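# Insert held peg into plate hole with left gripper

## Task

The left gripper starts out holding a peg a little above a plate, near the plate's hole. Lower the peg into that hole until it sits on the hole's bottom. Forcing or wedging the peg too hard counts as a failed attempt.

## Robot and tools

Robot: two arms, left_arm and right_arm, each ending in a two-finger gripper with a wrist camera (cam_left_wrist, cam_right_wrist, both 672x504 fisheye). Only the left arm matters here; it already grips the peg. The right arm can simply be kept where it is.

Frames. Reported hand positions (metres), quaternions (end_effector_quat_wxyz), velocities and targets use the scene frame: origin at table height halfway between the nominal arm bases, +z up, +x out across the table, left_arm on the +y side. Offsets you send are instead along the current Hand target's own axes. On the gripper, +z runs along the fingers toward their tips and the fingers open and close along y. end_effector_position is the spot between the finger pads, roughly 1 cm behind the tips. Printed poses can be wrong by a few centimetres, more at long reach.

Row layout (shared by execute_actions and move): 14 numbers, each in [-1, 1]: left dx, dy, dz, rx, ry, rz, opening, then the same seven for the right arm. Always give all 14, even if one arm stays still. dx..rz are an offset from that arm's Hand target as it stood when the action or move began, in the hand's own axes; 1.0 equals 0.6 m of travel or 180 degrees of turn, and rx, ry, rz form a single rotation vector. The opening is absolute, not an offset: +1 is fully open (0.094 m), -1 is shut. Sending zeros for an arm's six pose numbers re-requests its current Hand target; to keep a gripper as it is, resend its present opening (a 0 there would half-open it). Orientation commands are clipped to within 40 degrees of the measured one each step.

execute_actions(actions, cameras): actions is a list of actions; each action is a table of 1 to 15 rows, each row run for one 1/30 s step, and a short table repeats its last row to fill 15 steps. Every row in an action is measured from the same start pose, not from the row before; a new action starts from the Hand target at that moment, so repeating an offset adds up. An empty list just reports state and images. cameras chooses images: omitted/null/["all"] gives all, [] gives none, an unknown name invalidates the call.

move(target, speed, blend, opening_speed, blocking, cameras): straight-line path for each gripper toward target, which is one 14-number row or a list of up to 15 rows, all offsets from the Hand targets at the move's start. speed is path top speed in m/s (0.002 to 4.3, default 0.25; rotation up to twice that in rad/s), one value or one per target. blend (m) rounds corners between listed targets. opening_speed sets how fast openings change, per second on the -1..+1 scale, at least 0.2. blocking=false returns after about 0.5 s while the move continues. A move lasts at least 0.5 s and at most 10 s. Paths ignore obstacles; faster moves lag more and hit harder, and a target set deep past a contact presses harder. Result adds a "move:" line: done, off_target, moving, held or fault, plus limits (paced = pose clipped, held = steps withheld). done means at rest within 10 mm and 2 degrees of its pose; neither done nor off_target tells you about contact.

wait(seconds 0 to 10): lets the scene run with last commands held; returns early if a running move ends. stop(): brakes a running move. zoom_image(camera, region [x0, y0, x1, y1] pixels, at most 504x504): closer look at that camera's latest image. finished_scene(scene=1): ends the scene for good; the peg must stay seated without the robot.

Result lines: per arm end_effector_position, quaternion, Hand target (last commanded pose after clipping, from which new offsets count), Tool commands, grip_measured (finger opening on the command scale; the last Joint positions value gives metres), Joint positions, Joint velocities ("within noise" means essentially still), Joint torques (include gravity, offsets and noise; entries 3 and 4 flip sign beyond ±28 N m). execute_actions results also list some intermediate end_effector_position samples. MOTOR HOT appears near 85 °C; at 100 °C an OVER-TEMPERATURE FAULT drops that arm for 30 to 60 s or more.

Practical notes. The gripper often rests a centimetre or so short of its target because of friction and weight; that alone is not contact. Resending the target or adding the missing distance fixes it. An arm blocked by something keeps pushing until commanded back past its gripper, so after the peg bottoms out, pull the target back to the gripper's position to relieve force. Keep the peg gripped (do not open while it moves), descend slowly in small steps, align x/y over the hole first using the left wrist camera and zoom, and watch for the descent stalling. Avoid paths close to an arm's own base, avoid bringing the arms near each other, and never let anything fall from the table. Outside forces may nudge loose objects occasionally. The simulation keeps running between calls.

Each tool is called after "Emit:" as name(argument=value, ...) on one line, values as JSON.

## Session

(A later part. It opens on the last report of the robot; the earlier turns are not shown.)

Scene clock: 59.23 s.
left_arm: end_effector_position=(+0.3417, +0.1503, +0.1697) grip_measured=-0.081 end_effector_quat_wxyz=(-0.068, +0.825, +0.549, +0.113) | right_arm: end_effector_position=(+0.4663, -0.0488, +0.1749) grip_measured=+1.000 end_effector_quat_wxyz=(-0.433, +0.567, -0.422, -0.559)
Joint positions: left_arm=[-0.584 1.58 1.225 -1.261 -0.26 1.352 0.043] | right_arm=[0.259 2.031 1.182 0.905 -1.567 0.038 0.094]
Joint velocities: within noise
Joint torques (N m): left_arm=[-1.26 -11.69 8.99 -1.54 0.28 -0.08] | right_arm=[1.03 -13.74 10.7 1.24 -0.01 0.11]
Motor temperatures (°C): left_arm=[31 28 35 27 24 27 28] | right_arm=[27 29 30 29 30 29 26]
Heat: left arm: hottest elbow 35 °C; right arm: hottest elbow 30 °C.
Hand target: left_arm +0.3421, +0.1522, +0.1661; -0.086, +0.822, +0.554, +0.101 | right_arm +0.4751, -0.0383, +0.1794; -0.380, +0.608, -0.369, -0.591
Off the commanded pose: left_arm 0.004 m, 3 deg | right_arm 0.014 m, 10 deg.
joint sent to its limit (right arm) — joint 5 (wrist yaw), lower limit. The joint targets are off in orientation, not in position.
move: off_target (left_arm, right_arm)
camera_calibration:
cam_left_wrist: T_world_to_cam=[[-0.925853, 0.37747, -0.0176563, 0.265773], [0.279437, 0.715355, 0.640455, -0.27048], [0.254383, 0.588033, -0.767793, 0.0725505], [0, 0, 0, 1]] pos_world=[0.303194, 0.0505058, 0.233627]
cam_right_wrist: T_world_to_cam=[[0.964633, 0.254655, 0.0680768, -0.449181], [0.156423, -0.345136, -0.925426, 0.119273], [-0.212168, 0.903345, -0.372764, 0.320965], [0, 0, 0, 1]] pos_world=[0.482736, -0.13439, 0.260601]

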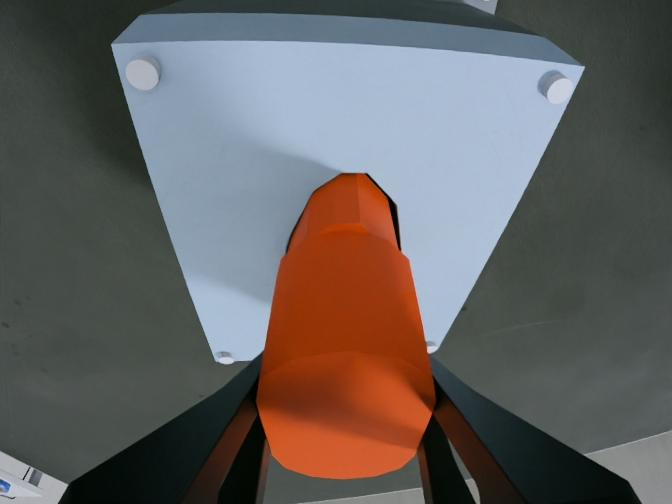

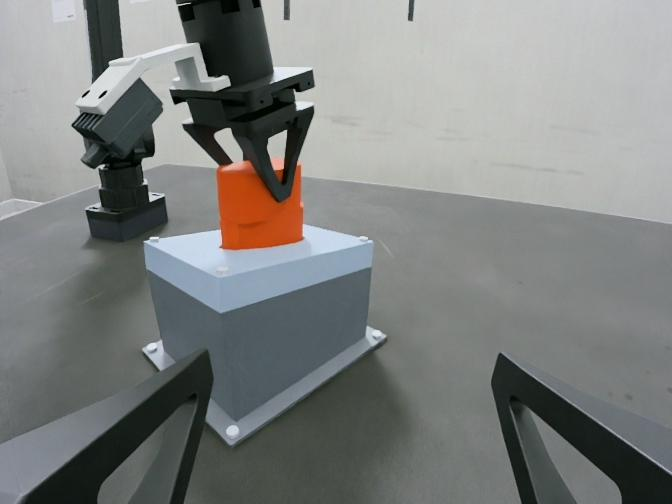

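Emit:
move(target=[0.0015,-0.0042,0.002,0,0,0,-1,0,0,0,0,0,0,1], speed=0.03)

Emit:
zoom_image(camera="cam_left_wrist", region=[280, 130, 400, 220])

Emit:
zoom_image(camera="cam_right_wrist", region=[180, 120, 340, 280])

Scene clock: 60.63 s.
left_arm: end_effector_position=(+0.3417, +0.1503, +0.1697) grip_measured=-0.081 end_effector_quat_wxyz=(-0.068, +0.825, +0.549, +0.113) | right_arm: end_effector_position=(+0.4663, -0.0488, +0.1749) grip_measured=+1.000 end_effector_quat_wxyz=(-0.433, +0.567, -0.422, -0.559)
Joint positions: left_arm=[-0.584 1.58 1.225 -1.261 -0.26 1.351 0.043] | right_arm=[0.259 2.031 1.182 0.905 -1.567 0.038 0.094]
Joint velocities: within noise
Joint torques (N m): left_arm=[-1.14 -12.16 8.34 -1.43 0.28 -0.07] | right_arm=[0.91 -13.74 10.7 1.22 -0.03 0.11]
Motor temperatures (°C): left_arm=[31 28 36 27 24 27 28] | right_arm=[27 29 30 29 30 29 26]
Heat: left arm: hottest elbow 36 °C; right arm: hottest elbow 30 °C.
Hand target: left_arm +0.3402, +0.1542, +0.1653; -0.086, +0.822, +0.554, +0.101 | right_arm +0.4751, -0.0383, +0.1794; -0.380, +0.608, -0.369, -0.591
Off the commanded pose: left_arm 0.006 m, 3 deg | right_arm 0.014 m, 10 deg.
joint sent to its limit (right arm) — joint 5 (wrist yaw), lower limit. The joint targets are off in orientation, not in position.
move: off_target (left_arm, right_arm)
camera_calibration:
cam_left_wrist: T_world_to_cam=[[-0.925974, 0.377169, -0.0177628, 0.265888], [0.279132, 0.715449, 0.640483, -0.270328], [0.254279, 0.588112, -0.767767, 0.0726308], [0, 0, 0, 1]] pos_world=[0.303194, 0.0504062, 0.233627]
cam_right_wrist: T_world_to_cam=[[0.964633, 0.254655, 0.0680768, -0.449181], [0.156423, -0.345136, -0.925426, 0.119273], [-0.212168, 0.903345, -0.372764, 0.320965], [0, 0, 0, 1]] pos_world=[0.482736, -0.13439, 0.260601]

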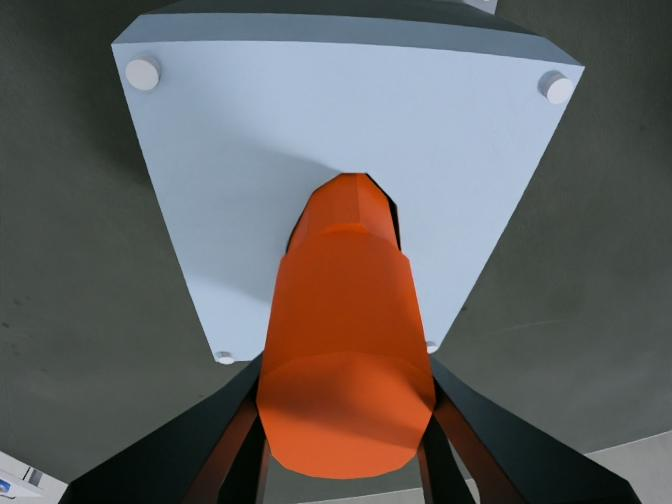

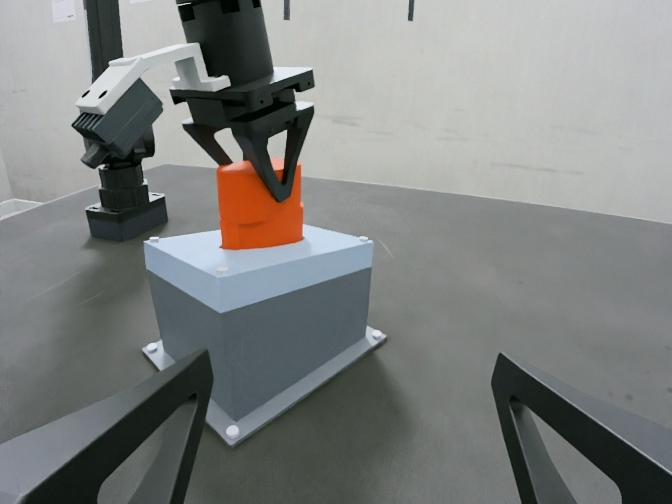

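Scaled by 4.200 from the camera's 672x504 image, which has a finer 960x720 frame.

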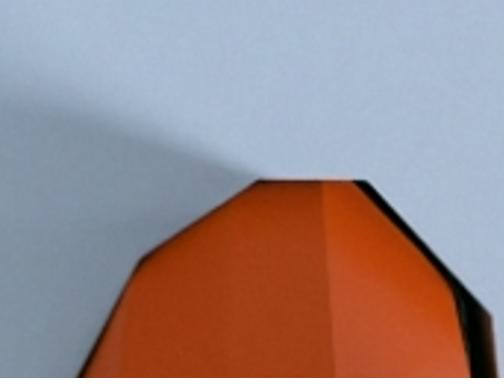

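Scaled by 3.150 from the camera's 672x504 image, which has a finer 960x720 frame.

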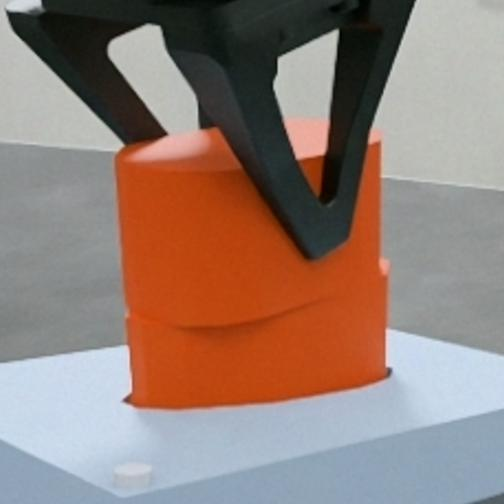

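Emit:
move(target=[0.0017,-0.0065,-0.001,0,0,0,-1,0,0,0,0,0,0,1], speed=0.03)

Emit:
zoom_image(camera="cam_left_wrist", region=[280, 130, 400, 220])

Scene clock: 62.10 s.
left_arm: end_effector_position=(+0.3417, +0.1503, +0.1697) grip_measured=-0.081 end_effector_quat_wxyz=(-0.068, +0.825, +0.549, +0.113) | right_arm: end_effector_position=(+0.4663, -0.0488, +0.1749) grip_measured=+1.000 end_effector_quat_wxyz=(-0.433, +0.567, -0.422, -0.559)
Joint positions: left_arm=[-0.584 1.58 1.225 -1.261 -0.26 1.351 0.043] | right_arm=[0.259 2.031 1.182 0.905 -1.567 0.038 0.094]
Joint velocities: within noise
Joint torques (N m): left_arm=[-1.2 -12.98 7.65 -1.46 0.29 -0.07] | right_arm=[0.91 -13.74 10.7 1.21 -0.02 0.11]
Motor temperatures (°C): left_arm=[31 28 36 27 24 27 28] | right_arm=[27 29 30 29 30 29 26]
Heat: left arm: hottest elbow 36 °C; right arm: hottest elbow 30 °C.
Hand target: left_arm +0.3369, +0.1564, +0.1663; -0.086, +0.822, +0.554, +0.101 | right_arm +0.4751, -0.0383, +0.1794; -0.380, +0.608, -0.369, -0.591
Off the commanded pose: left_arm 0.008 m, 3 deg | right_arm 0.014 m, 10 deg.
joint sent to its limit (right arm) — joint 5 (wrist yaw), lower limit. The joint targets are off in orientation, not in position.
move: off_target (left_arm, right_arm)
camera_calibration:
cam_left_wrist: T_world_to_cam=[[-0.925974, 0.377169, -0.0177628, 0.265888], [0.279132, 0.715449, 0.640483, -0.270328], [0.254279, 0.588112, -0.767767, 0.0726308], [0, 0, 0, 1]] pos_world=[0.303194, 0.0504062, 0.233627]
cam_right_wrist: T_world_to_cam=[[0.964633, 0.254655, 0.0680768, -0.449181], [0.156423, -0.345136, -0.925426, 0.119273], [-0.212168, 0.903345, -0.372764, 0.320965], [0, 0, 0, 1]] pos_world=[0.482736, -0.13439, 0.260601]

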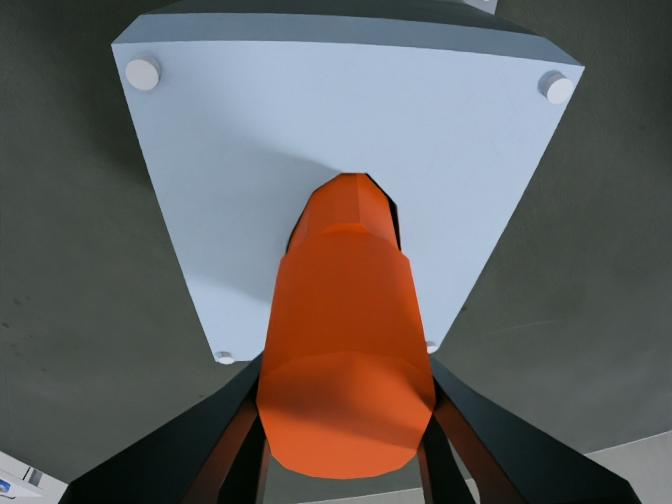

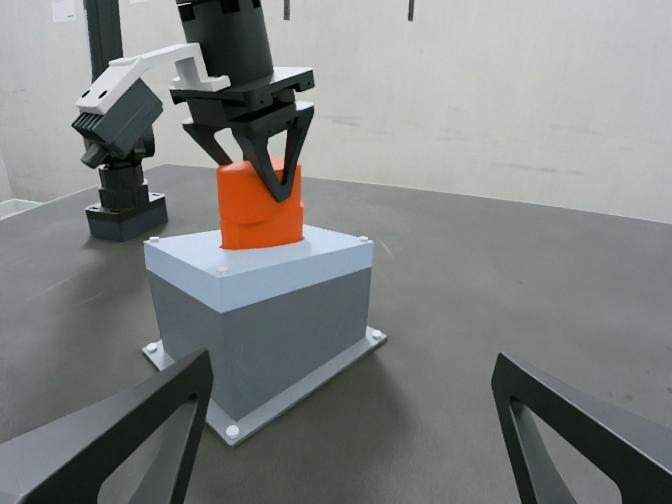

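Scaled by 4.200 from the camera's 672x504 image, which has a finer 960x720 frame.

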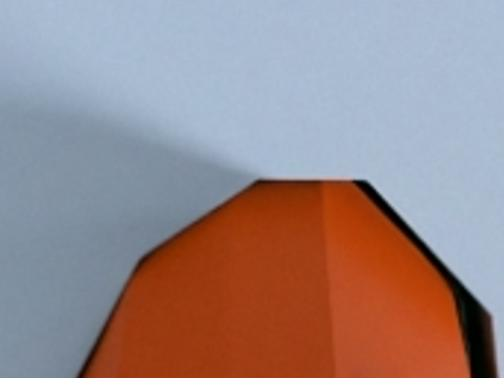

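Emit:
move(target=[0.0008,-0.005,0.0016,0,0,0,-1,0,0,0,0,0,0,1], speed=0.03, cameras=["cam_left_wrist"])

Emit:
zoom_image(camera="cam_left_wrist", region=[280, 130, 400, 220])

Scene clock: 62.87 s.
left_arm: end_effector_position=(+0.3417, +0.1503, +0.1697) grip_measured=-0.081 end_effector_quat_wxyz=(-0.068, +0.825, +0.549, +0.113) | right_arm: end_effector_position=(+0.4663, -0.0488, +0.1749) grip_measured=+1.000 end_effector_quat_wxyz=(-0.433, +0.567, -0.422, -0.559)
Joint positions: left_arm=[-0.584 1.58 1.225 -1.261 -0.26 1.351 0.043] | right_arm=[0.259 2.031 1.182 0.905 -1.567 0.038 0.094]
Joint velocities: within noise
Joint torques (N m): left_arm=[-1.14 -13.51 6.95 -1.35 0.29 -0.07] | right_arm=[0.85 -13.63 10.69 1.21 -0.03 0.11]
Motor temperatures (°C): left_arm=[31 28 35 27 24 27 28] | right_arm=[27 29 30 29 30 29 26]
Heat: left arm: hottest elbow 35 °C; right arm: hottest elbow 30 °C.
Hand target: left_arm +0.3344, +0.1582, +0.1655; -0.086, +0.822, +0.554, +0.101 | right_arm +0.4751, -0.0383, +0.1794; -0.380, +0.608, -0.369, -0.591
Off the commanded pose: left_arm 0.012 m, 3 deg | right_arm 0.014 m, 10 deg.
joint sent to its limit (right arm) — joint 5 (wrist yaw), lower limit. The joint targets are off in orientation, not in position.
move: off_target (left_arm, right_arm)
camera_calibration:
cam_left_wrist: T_world_to_cam=[[-0.925974, 0.377169, -0.0177628, 0.265888], [0.279132, 0.715449, 0.640483, -0.270328], [0.254279, 0.588112, -0.767767, 0.0726308], [0, 0, 0, 1]] pos_world=[0.303194, 0.0504062, 0.233627]
Images, in order (width x height): cam_left_wrist 672x504.

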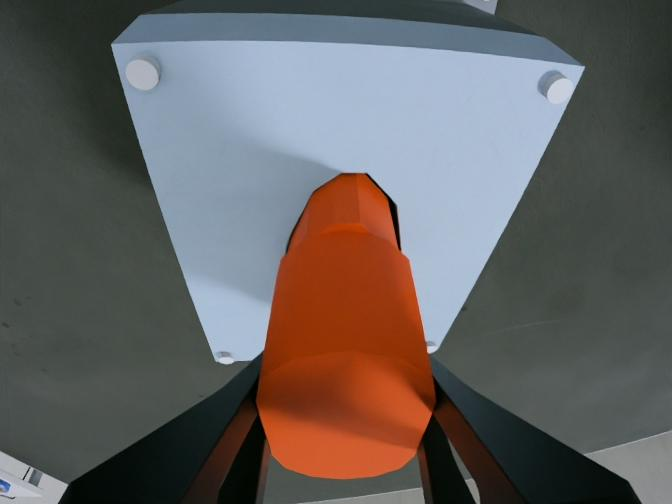

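Scaled by 4.200 from the camera's 672x504 image, which has a finer 960x720 frame.

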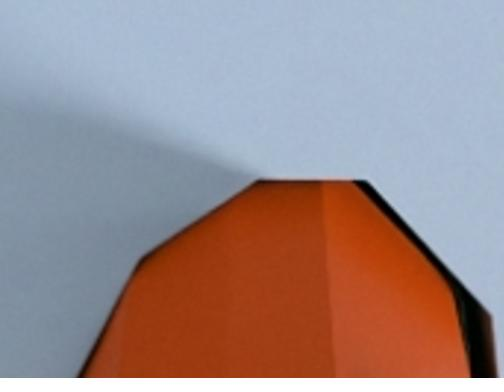

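Emit:
move(target=[0.0013,-0.005,0.0001,0,0,0,-1,0,0,0,0,0,0,1], speed=0.03, cameras=["cam_left_wrist"])

Emit:
zoom_image(camera="cam_left_wrist", region=[280, 130, 400, 220])

Scene clock: 63.67 s.
left_arm: end_effector_position=(+0.3417, +0.1503, +0.1697) grip_measured=-0.081 end_effector_quat_wxyz=(-0.068, +0.825, +0.549, +0.113) | right_arm: end_effector_position=(+0.4663, -0.0488, +0.1749) grip_measured=+1.000 end_effector_quat_wxyz=(-0.433, +0.567, -0.422, -0.559)
Joint positions: left_arm=[-0.584 1.58 1.225 -1.261 -0.26 1.351 0.043] | right_arm=[0.259 2.031 1.182 0.905 -1.567 0.038 0.094]
Joint velocities: within noise
Joint torques (N m): left_arm=[-1.14 -14.04 6.35 -1.32 0.28 -0.07] | right_arm=[1.03 -13.8 10.67 1.22 -0.02 0.11]
Motor temperatures (°C): left_arm=[31 28 35 27 24 27 28] | right_arm=[27 29 30 29 30 29 26]
Heat: left arm: hottest elbow 35 °C; right arm: hottest elbow 30 °C.
Hand target: left_arm +0.3319, +0.1601, +0.1657; -0.086, +0.822, +0.554, +0.101 | right_arm +0.4751, -0.0383, +0.1794; -0.380, +0.608, -0.369, -0.591
Off the commanded pose: left_arm 0.014 m, 3 deg | right_arm 0.014 m, 10 deg.
joint sent to its limit (right arm) — joint 5 (wrist yaw), lower limit. The joint targets are off in orientation, not in position.
move: off_target (left_arm, right_arm)
camera_calibration:
cam_left_wrist: T_world_to_cam=[[-0.925974, 0.377169, -0.0177628, 0.265888], [0.279132, 0.715449, 0.640483, -0.270328], [0.254279, 0.588112, -0.767767, 0.0726308], [0, 0, 0, 1]] pos_world=[0.303194, 0.0504062, 0.233627]
Images, in order (width x height): cam_left_wrist 672x504.

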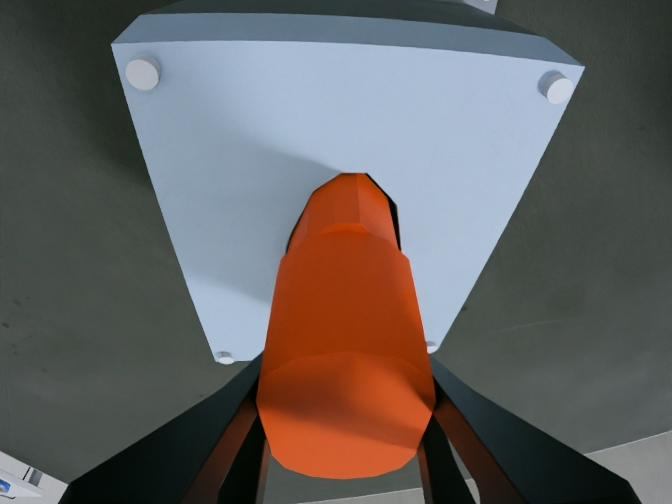

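Scaled by 4.200 from the camera's 672x504 image, which has a finer 960x720 frame.

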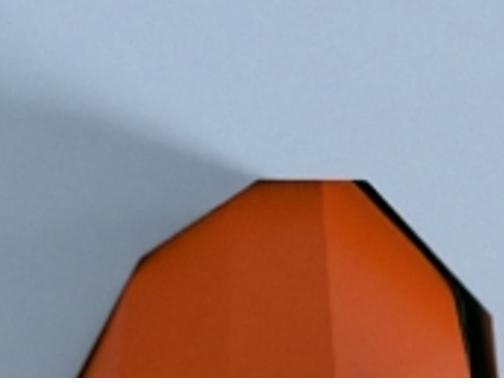

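Emit:
move(target=[0.0030,-0.005,-0.0063,0,0,0,-1,0,0,0,0,0,0,1], speed=0.03, cameras=["cam_left_wrist"])

Emit:
zoom_image(camera="cam_left_wrist", region=[280, 130, 400, 220])

Scene clock: 64.83 s.
left_arm: end_effector_position=(+0.3417, +0.1503, +0.1699) grip_measured=-0.081 end_effector_quat_wxyz=(-0.068, +0.825, +0.550, +0.113) | right_arm: end_effector_position=(+0.4663, -0.0488, +0.1749) grip_measured=+1.000 end_effector_quat_wxyz=(-0.433, +0.567, -0.422, -0.559)
Joint positions: left_arm=[-0.584 1.58 1.225 -1.261 -0.26 1.351 0.043] | right_arm=[0.259 2.031 1.182 0.905 -1.567 0.038 0.094]
Joint velocities: within noise
Joint torques (N m): left_arm=[-1.08 -14.86 6.24 -1.65 0.29 -0.07] | right_arm=[0.97 -13.74 10.69 1.18 -0.02 0.11]
Motor temperatures (°C): left_arm=[31 28 35 27 24 27 28] | right_arm=[27 29 30 29 30 29 26]
Heat: left arm: hottest elbow 35 °C; right arm: hottest elbow 30 °C.
Hand target: left_arm +0.3295, +0.1618, +0.1699; -0.086, +0.822, +0.554, +0.101 | right_arm +0.4751, -0.0383, +0.1794; -0.380, +0.608, -0.369, -0.591
Off the commanded pose: left_arm 0.017 m, 3 deg | right_arm 0.014 m, 10 deg.
joint sent to its limit (right arm) — joint 5 (wrist yaw), lower limit. The joint targets are off in orientation, not in position.
move: off_target (left_arm, right_arm)
camera_calibration:
cam_left_wrist: T_world_to_cam=[[-0.925979, 0.377141, -0.0181305, 0.26594], [0.278915, 0.715596, 0.640412, -0.270389], [0.2545, 0.587951, -0.767817, 0.072602], [0, 0, 0, 1]] pos_world=[0.303194, 0.0505064, 0.233727]
Images, in order (width x height): cam_left_wrist 672x504.

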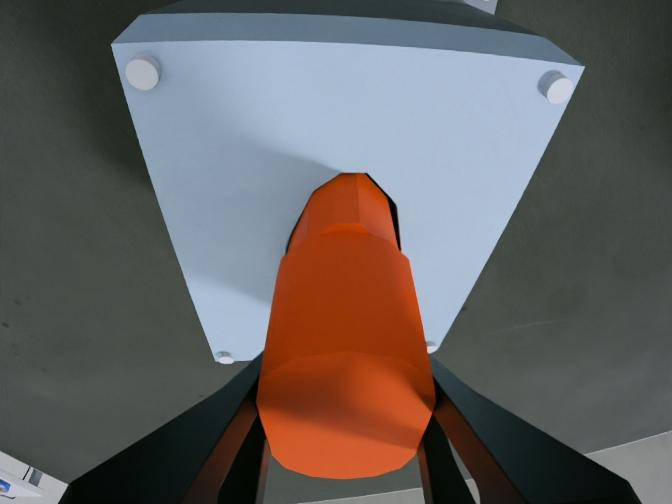

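Scaled by 4.200 from the camera's 672x504 image, which has a finer 960x720 frame.

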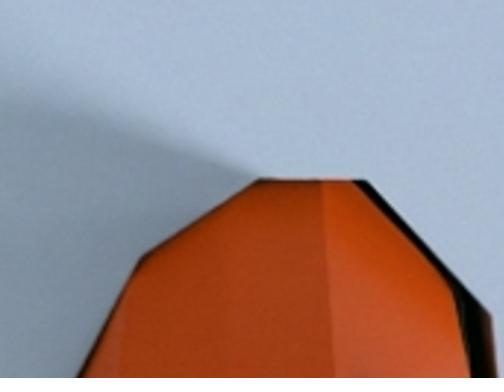

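Emit:
move(target=[-0.0081,0.0225,-0.0063,-0.0076,0.0003,0.0107,-1,0,0,0,0,0,0,1], speed=0.05)

Emit:
zoom_image(camera="cam_left_wrist", region=[280, 130, 400, 220])

Emit:
zoom_image(camera="cam_right_wrist", region=[180, 120, 340, 280])

Scene clock: 66.37 s.
left_arm: end_effector_position=(+0.3417, +0.1503, +0.1699) grip_measured=-0.081 end_effector_quat_wxyz=(-0.068, +0.827, +0.546, +0.112) | right_arm: end_effector_position=(+0.4663, -0.0488, +0.1749) grip_measured=+1.000 end_effector_quat_wxyz=(-0.433, +0.567, -0.422, -0.559)
Joint positions: left_arm=[-0.584 1.58 1.225 -1.261 -0.26 1.36 0.043] | right_arm=[0.259 2.031 1.182 0.905 -1.567 0.038 0.094]
Joint velocities: within noise
Joint torques (N m): left_arm=[-1.67 -13.33 8.25 -1.21 0.08 0.16] | right_arm=[0.97 -13.68 10.69 1.2 -0.02 0.11]
Motor temperatures (°C): left_arm=[31 28 35 27 24 27 28] | right_arm=[27 29 31 29 30 29 26]
Heat: left arm: hottest elbow 35 °C; right arm: hottest elbow 31 °C.
Hand target: left_arm +0.3400, +0.1515, +0.1719; -0.079, +0.832, +0.538, +0.107 | right_arm +0.4751, -0.0383, +0.1794; -0.380, +0.608, -0.369, -0.591
Off the commanded pose: left_arm 0.003 m, 2 deg | right_arm 0.014 m, 10 deg.
joint sent to its limit (right arm) — joint 5 (wrist yaw), lower limit. The joint targets are off in orientation, not in position.
move: off_target (right_arm)
camera_calibration:
cam_left_wrist: T_world_to_cam=[[-0.922775, 0.385012, -0.0158549, 0.263317], [0.286321, 0.712613, 0.640471, -0.272428], [0.257887, 0.586471, -0.767819, 0.0717188], [0, 0, 0, 1]] pos_world=[0.302489, 0.0506948, 0.233724]
cam_right_wrist: T_world_to_cam=[[0.964633, 0.254655, 0.0680768, -0.449181], [0.156423, -0.345136, -0.925426, 0.119273], [-0.212168, 0.903345, -0.372764, 0.320965], [0, 0, 0, 1]] pos_world=[0.482736, -0.13439, 0.260601]

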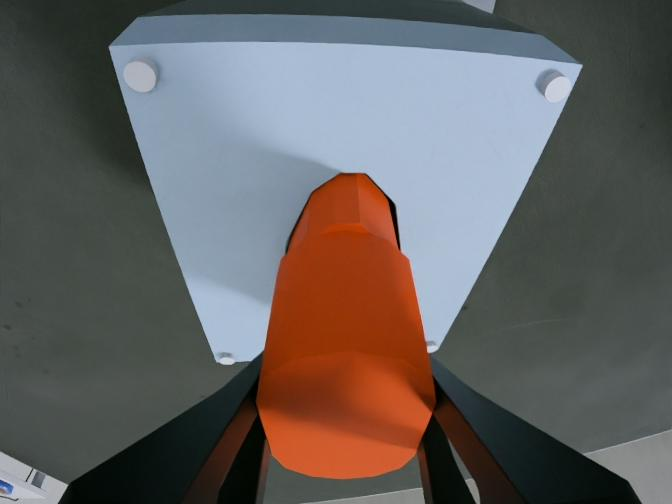

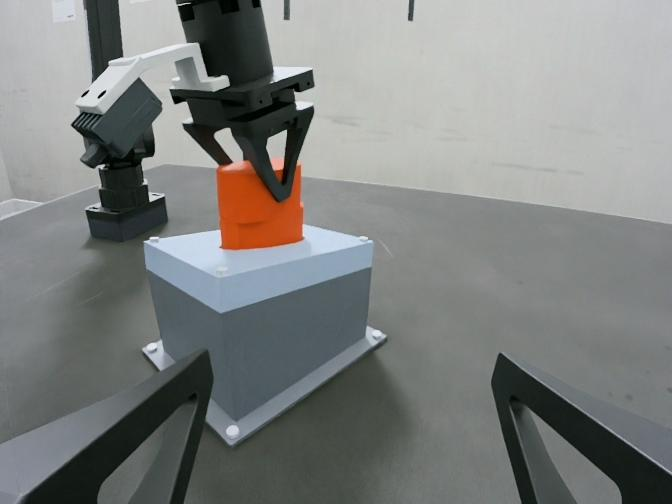

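Scaled by 4.200 from the camera's 672x504 image, which has a finer 960x720 frame.

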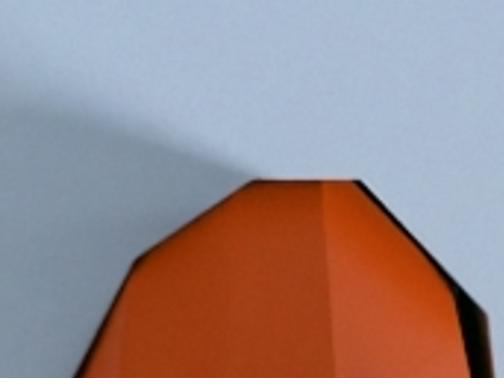

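Scaled by 3.150 from the camera's 672x504 image, which has a finer 960x720 frame.

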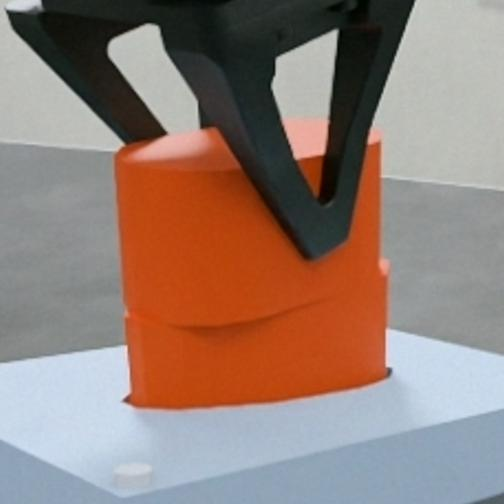

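Emit:
move(target=[0.0026,-0.0003,-0.0097,-0.0014,0,0.005,-1,0,0,0,0,0,0,1], speed=0.05)

Emit:
zoom_image(camera="cam_left_wrist", region=[280, 130, 400, 220])

Emit:
zoom_image(camera="cam_right_wrist", region=[180, 120, 340, 280])

Scene clock: 67.30 s.
left_arm: end_effector_position=(+0.3417, +0.1503, +0.1699) grip_measured=-0.081 end_effector_quat_wxyz=(-0.069, +0.830, +0.541, +0.112) | right_arm: end_effector_position=(+0.4663, -0.0488, +0.1749) grip_measured=+1.000 end_effector_quat_wxyz=(-0.433, +0.567, -0.422, -0.559)
Joint positions: left_arm=[-0.584 1.58 1.225 -1.261 -0.26 1.371 0.043] | right_arm=[0.259 2.031 1.182 0.905 -1.567 0.038 0.094]
Joint velocities: within noise
Joint torques (N m): left_arm=[-1.73 -14.1 8.73 -1.57 0.04 0.23] | right_arm=[1.03 -13.63 10.7 1.2 -0.04 0.11]
Motor temperatures (°C): left_arm=[31 28 35 27 24 27 28] | right_arm=[27 29 31 29 30 29 26]
Heat: left arm: hottest elbow 35 °C; right arm: hottest elbow 31 °C.
Hand target: left_arm +0.3399, +0.1515, +0.1779; -0.078, +0.837, +0.532, +0.107 | right_arm +0.4751, -0.0383, +0.1794; -0.380, +0.608, -0.369, -0.591
Off the commanded pose: left_arm 0.008 m, 2 deg | right_arm 0.014 m, 10 deg.
joint sent to its limit (right arm) — joint 5 (wrist yaw), lower limit. The joint targets are off in orientation, not in position.
move: off_target (right_arm)
camera_calibration:
cam_left_wrist: T_world_to_cam=[[-0.918649, 0.394862, -0.0129541, 0.259907], [0.295572, 0.708667, 0.640647, -0.27507], [0.262148, 0.584701, -0.767726, 0.0705069], [0, 0, 0, 1]] pos_world=[0.301583, 0.0510803, 0.23372]
cam_right_wrist: T_world_to_cam=[[0.964633, 0.254655, 0.0680768, -0.449181], [0.156423, -0.345136, -0.925426, 0.119273], [-0.212168, 0.903345, -0.372764, 0.320965], [0, 0, 0, 1]] pos_world=[0.482736, -0.13439, 0.260601]

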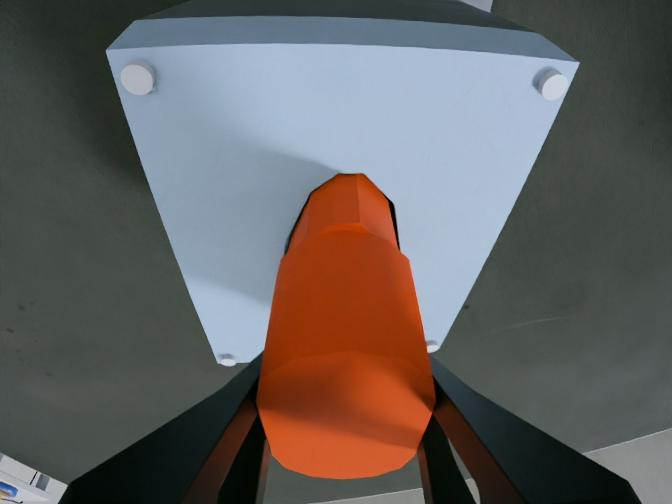

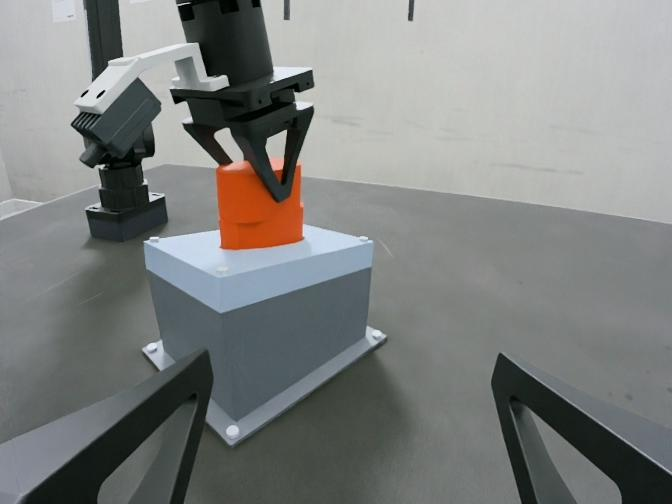

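Scaled by 4.200 from the camera's 672x504 image, which has a finer 960x720 frame.

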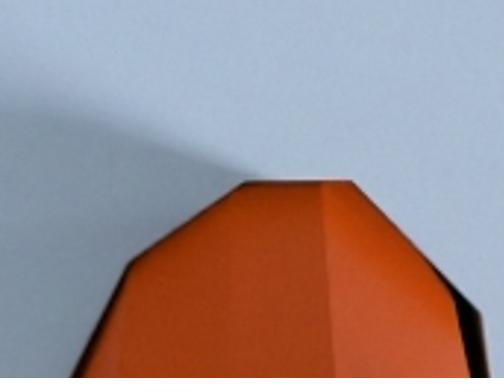

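Scaled by 3.150 from the camera's 672x504 image, which has a finer 960x720 frame.

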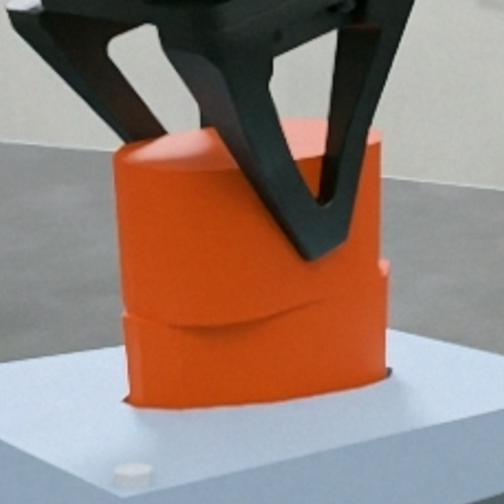

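Emit:
move(target=[-0.0035,-0.004,0.0185,0,0,0,-1,0,0,0,0,0,0,1], speed=0.04)

Emit:
zoom_image(camera="cam_left_wrist", region=[280, 130, 400, 220])

Emit:
zoom_image(camera="cam_right_wrist", region=[180, 120, 340, 280])

Scene clock: 68.20 s.
left_arm: end_effector_position=(+0.3418, +0.1503, +0.1698) grip_measured=-0.081 end_effector_quat_wxyz=(-0.069, +0.831, +0.541, +0.112) | right_arm: end_effector_position=(+0.4663, -0.0488, +0.1749) grip_measured=+1.000 end_effector_quat_wxyz=(-0.433, +0.567, -0.422, -0.559)
Joint positions: left_arm=[-0.584 1.58 1.225 -1.26 -0.26 1.373 0.043] | right_arm=[0.259 2.031 1.182 0.905 -1.567 0.038 0.094]
Joint velocities: within noise
Joint torques (N m): left_arm=[-1.67 -13.74 6.87 -0.51 0.04 0.24] | right_arm=[0.97 -13.68 10.66 1.18 -0.02 0.11]
Motor temperatures (°C): left_arm=[31 28 35 27 24 27 28] | right_arm=[27 29 31 29 30 29 26]
Heat: left arm: hottest elbow 35 °C; right arm: hottest elbow 31 °C.
Hand target: left_arm +0.3379, +0.1534, +0.1667; -0.078, +0.837, +0.532, +0.107 | right_arm +0.4751, -0.0383, +0.1794; -0.380, +0.608, -0.369, -0.591
Off the commanded pose: left_arm 0.006 m, 2 deg | right_arm 0.014 m, 10 deg.
joint sent to its limit (right arm) — joint 5 (wrist yaw), lower limit. The joint targets are off in orientation, not in position.
move: off_target (right_arm)
camera_calibration:
cam_left_wrist: T_world_to_cam=[[-0.918097, 0.396145, -0.0129301, 0.259577], [0.296601, 0.708303, 0.640574, -0.275314], [0.262919, 0.584274, -0.767788, 0.0703381], [0, 0, 0, 1]] pos_world=[0.301482, 0.0510785, 0.23372]
cam_right_wrist: T_world_to_cam=[[0.964633, 0.254655, 0.0680768, -0.449181], [0.156423, -0.345136, -0.925426, 0.119273], [-0.212168, 0.903345, -0.372764, 0.320965], [0, 0, 0, 1]] pos_world=[0.482736, -0.13439, 0.260601]

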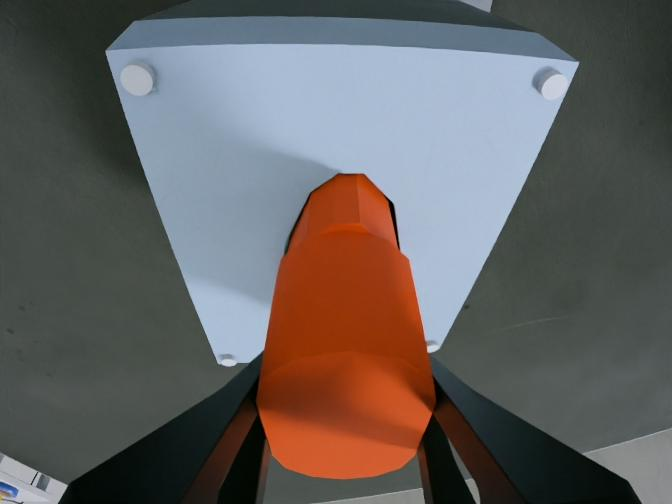

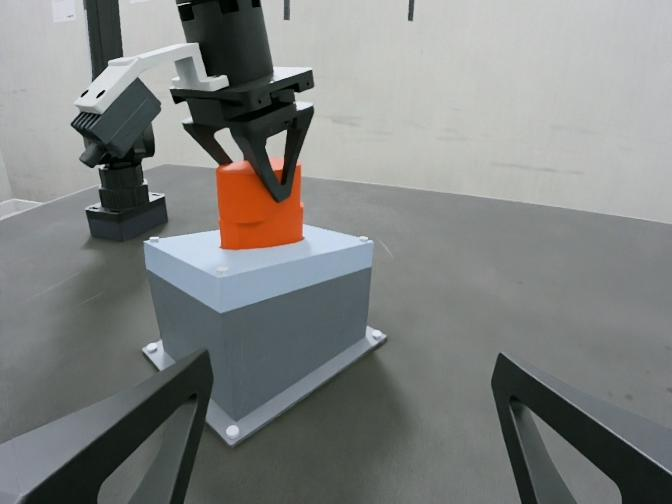

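Scaled by 4.200 from the camera's 672x504 image, which has a finer 960x720 frame.

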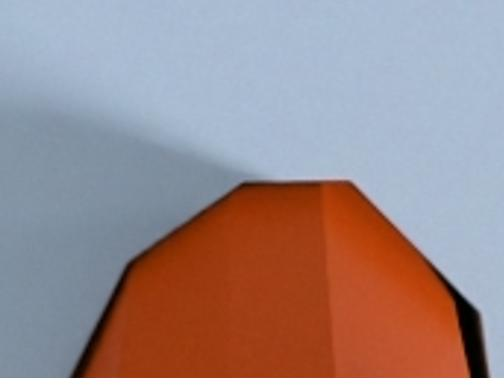

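Scaled by 3.150 from the camera's 672x504 image, which has a finer 960x720 frame.

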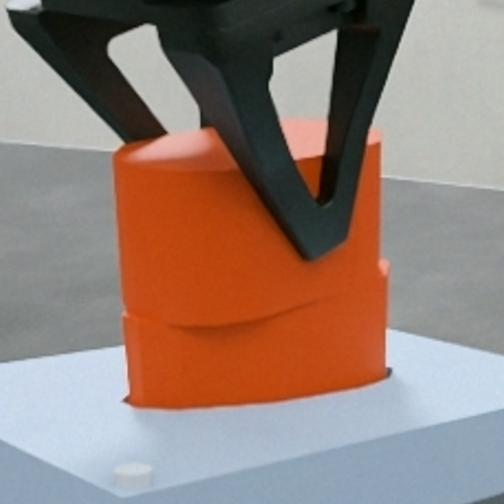

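Emit:
move(target=[-0.0008,-0.002,0.007,0,0,0,-1,0,0,0,0,0,0,1], speed=0.04, cameras=["cam_left_wrist"])

Emit:
zoom_image(camera="cam_left_wrist", region=[280, 130, 400, 220])

Scene clock: 69.00 s.
left_arm: end_effector_position=(+0.3419, +0.1502, +0.1698) grip_measured=-0.081 end_effector_quat_wxyz=(-0.069, +0.831, +0.540, +0.112) | right_arm: end_effector_position=(+0.4663, -0.0488, +0.1749) grip_measured=+1.000 end_effector_quat_wxyz=(-0.433, +0.567, -0.422, -0.559)
Joint positions: left_arm=[-0.584 1.58 1.225 -1.259 -0.26 1.374 0.043] | right_arm=[0.259 2.031 1.182 0.905 -1.567 0.038 0.094]
Joint velocities: within noise
Joint torques (N m): left_arm=[-1.55 -13.63 6.11 -0.13 0.04 0.22] | right_arm=[0.85 -13.8 10.67 1.2 -0.02 0.11]
Motor temperatures (°C): left_arm=[31 28 35 27 24 27 28] | right_arm=[27 29 31 29 30 29 26]
Heat: left arm: hottest elbow 35 °C; right arm: hottest elbow 31 °C.
Hand target: left_arm +0.3371, +0.1545, +0.1625; -0.078, +0.837, +0.532, +0.107 | right_arm +0.4751, -0.0383, +0.1794; -0.380, +0.608, -0.369, -0.591
Off the commanded pose: left_arm 0.010 m, 2 deg | right_arm 0.014 m, 10 deg.
joint sent to its limit (right arm) — joint 5 (wrist yaw), lower limit. The joint targets are off in orientation, not in position.
move: off_target (right_arm)
camera_calibration:
cam_left_wrist: T_world_to_cam=[[-0.917615, 0.397244, -0.0134235, 0.259491], [0.29719, 0.708138, 0.640484, -0.275461], [0.263934, 0.583728, -0.767855, 0.0700773], [0, 0, 0, 1]] pos_world=[0.301481, 0.0510772, 0.233721]
Images, in order (width x height): cam_left_wrist 672x504.

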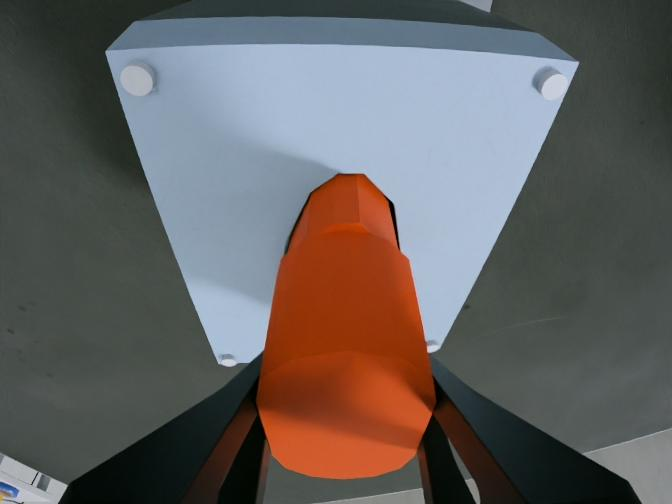

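Scaled by 4.200 from the camera's 672x504 image, which has a finer 960x720 frame.

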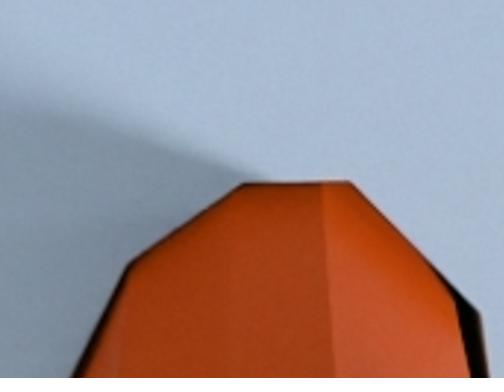

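Emit:
execute_actions(actions=[])

Emit:
zoom_image(camera="cam_right_wrist", region=[270, 210, 330, 255])

Emit:
zoom_image(camera="cam_right_wrist", region=[205, 210, 275, 262])

Emit:
zoom_image(camera="cam_left_wrist", region=[340, 150, 440, 290])

Emit:
zoom_image(camera="cam_left_wrist", region=[240, 150, 340, 290])

Scene clock: 69.83 s.
left_arm: end_effector_position=(+0.3419, +0.1502, +0.1698) grip_measured=-0.081 end_effector_quat_wxyz=(-0.069, +0.831, +0.540, +0.112) | right_arm: end_effector_position=(+0.4663, -0.0488, +0.1749) grip_measured=+1.000 end_effector_quat_wxyz=(-0.433, +0.567, -0.422, -0.559)
Joint positions: left_arm=[-0.584 1.58 1.225 -1.259 -0.26 1.374 0.043] | right_arm=[0.259 2.031 1.182 0.905 -1.567 0.038 0.094]
Joint velocities: within noise
Joint torques (N m): left_arm=[-1.61 -13.63 6.09 -0.13 0.04 0.24] | right_arm=[1.03 -13.63 10.69 1.2 -0.02 0.1]
Motor temperatures (°C): left_arm=[31 28 35 27 24 27 28] | right_arm=[27 29 31 29 30 29 26]
Heat: left arm: hottest elbow 35 °C; right arm: hottest elbow 31 °C.
Hand target: left_arm +0.3371, +0.1545, +0.1625; -0.078, +0.837, +0.532, +0.107 | right_arm +0.4751, -0.0383, +0.1794; -0.380, +0.608, -0.369, -0.591
Tool commands: left_gripper/opening=-1.0 right_gripper/opening=+1.0
Off the commanded pose: left_arm 0.010 m, 2 deg | right_arm 0.014 m, 10 deg.
camera_calibration:
cam_left_wrist: T_world_to_cam=[[-0.917615, 0.397244, -0.0134235, 0.259491], [0.29719, 0.708138, 0.640484, -0.275461], [0.263934, 0.583728, -0.767855, 0.0700773], [0, 0, 0, 1]] pos_world=[0.301481, 0.0510772, 0.233721]
cam_right_wrist: T_world_to_cam=[[0.964633, 0.254655, 0.0680768, -0.449181], [0.156423, -0.345136, -0.925426, 0.119273], [-0.212168, 0.903345, -0.372764, 0.320965], [0, 0, 0, 1]] pos_world=[0.482736, -0.13439, 0.260601]

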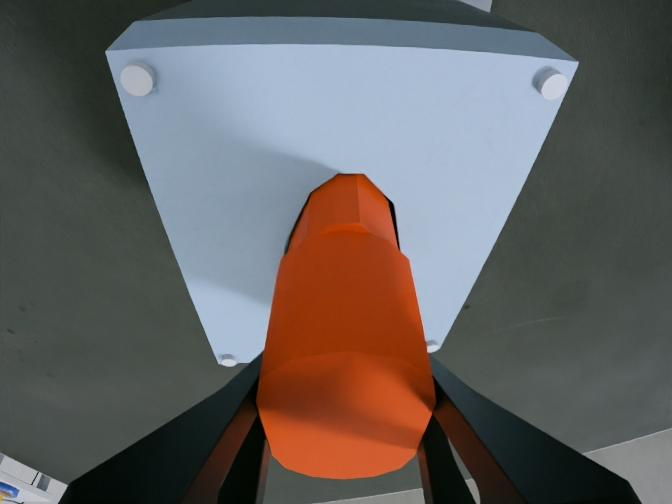

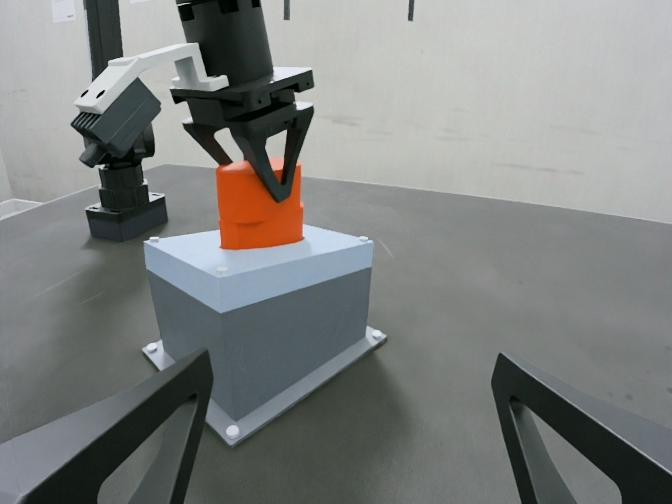

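Scaled by 8.400 from the camera's 672x504 image, which has a finer 960x720 frame.

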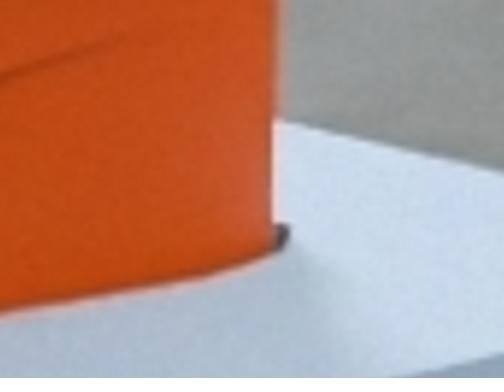

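Scaled by 7.200 from the camera's 672x504 image, which has a finer 960x720 frame.

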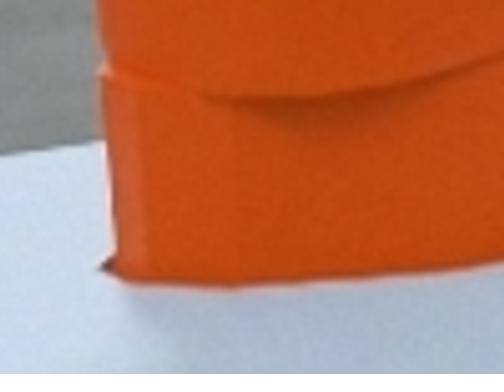

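Scaled by 3.600 from the camera's 672x504 image, which has a finer 960x720 frame.

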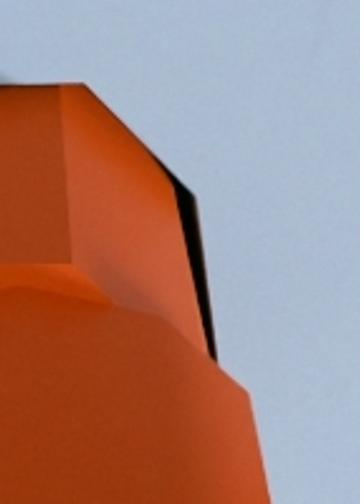

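Scaled by 3.600 from the camera's 672x504 image, which has a finer 960x720 frame.

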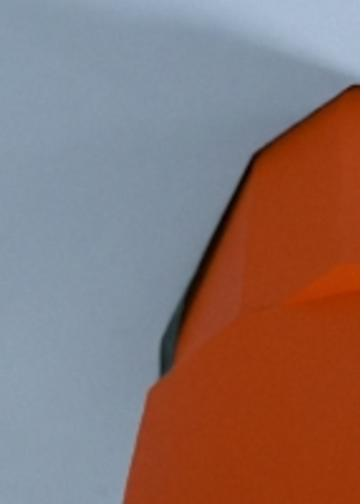

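Emit:
move(target=[-0.0017,0,0.0064,0,0,0,-1,0,0,0,0,0,0,1], speed=0.04, cameras=["cam_left_wrist"])

Emit:
zoom_image(camera="cam_left_wrist", region=[280, 130, 400, 220])

Scene clock: 71.20 s.
left_arm: end_effector_position=(+0.3431, +0.1494, +0.1698) grip_measured=-0.081 end_effector_quat_wxyz=(-0.066, +0.831, +0.540, +0.113) | right_arm: end_effector_position=(+0.4663, -0.0488, +0.1749) grip_measured=+1.000 end_effector_quat_wxyz=(-0.433, +0.567, -0.422, -0.559)
Joint positions: left_arm=[-0.584 1.58 1.225 -1.254 -0.26 1.374 0.043] | right_arm=[0.259 2.031 1.182 0.905 -1.567 0.038 0.094]
Joint velocities: within noise
Joint torques (N m): left_arm=[-1.55 -13.39 5.63 0.01 0.04 0.23] | right_arm=[0.91 -13.63 10.69 1.21 -0.02 0.11]
Motor temperatures (°C): left_arm=[31 28 35 27 24 27 28] | right_arm=[27 29 31 29 30 29 26]
Heat: left arm: hottest elbow 35 °C; right arm: hottest elbow 31 °C.
Hand target: left_arm +0.3370, +0.1546, +0.1585; -0.078, +0.837, +0.532, +0.107 | right_arm +0.4751, -0.0383, +0.1794; -0.380, +0.608, -0.369, -0.591
Off the commanded pose: left_arm 0.014 m, 2 deg | right_arm 0.014 m, 10 deg.
joint sent to its limit (right arm) — joint 5 (wrist yaw), lower limit. The joint targets are off in orientation, not in position.
move: off_target (left_arm, right_arm)
camera_calibration:
cam_left_wrist: T_world_to_cam=[[-0.917394, 0.397533, -0.0188852, 0.261657], [0.294528, 0.710071, 0.639572, -0.274423], [0.267661, 0.581177, -0.768499, 0.0694524], [0, 0, 0, 1]] pos_world=[0.302278, 0.0504787, 0.233829]
Images, in order (width x height): cam_left_wrist 672x504.

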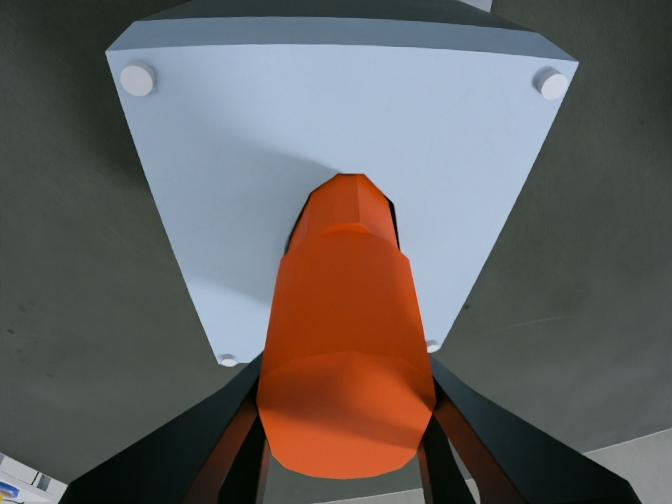

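Scaled by 4.200 from the camera's 672x504 image, which has a finer 960x720 frame.

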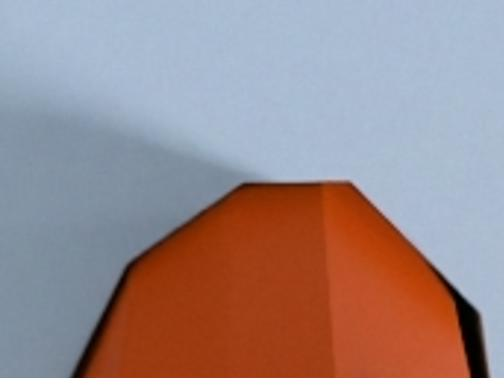

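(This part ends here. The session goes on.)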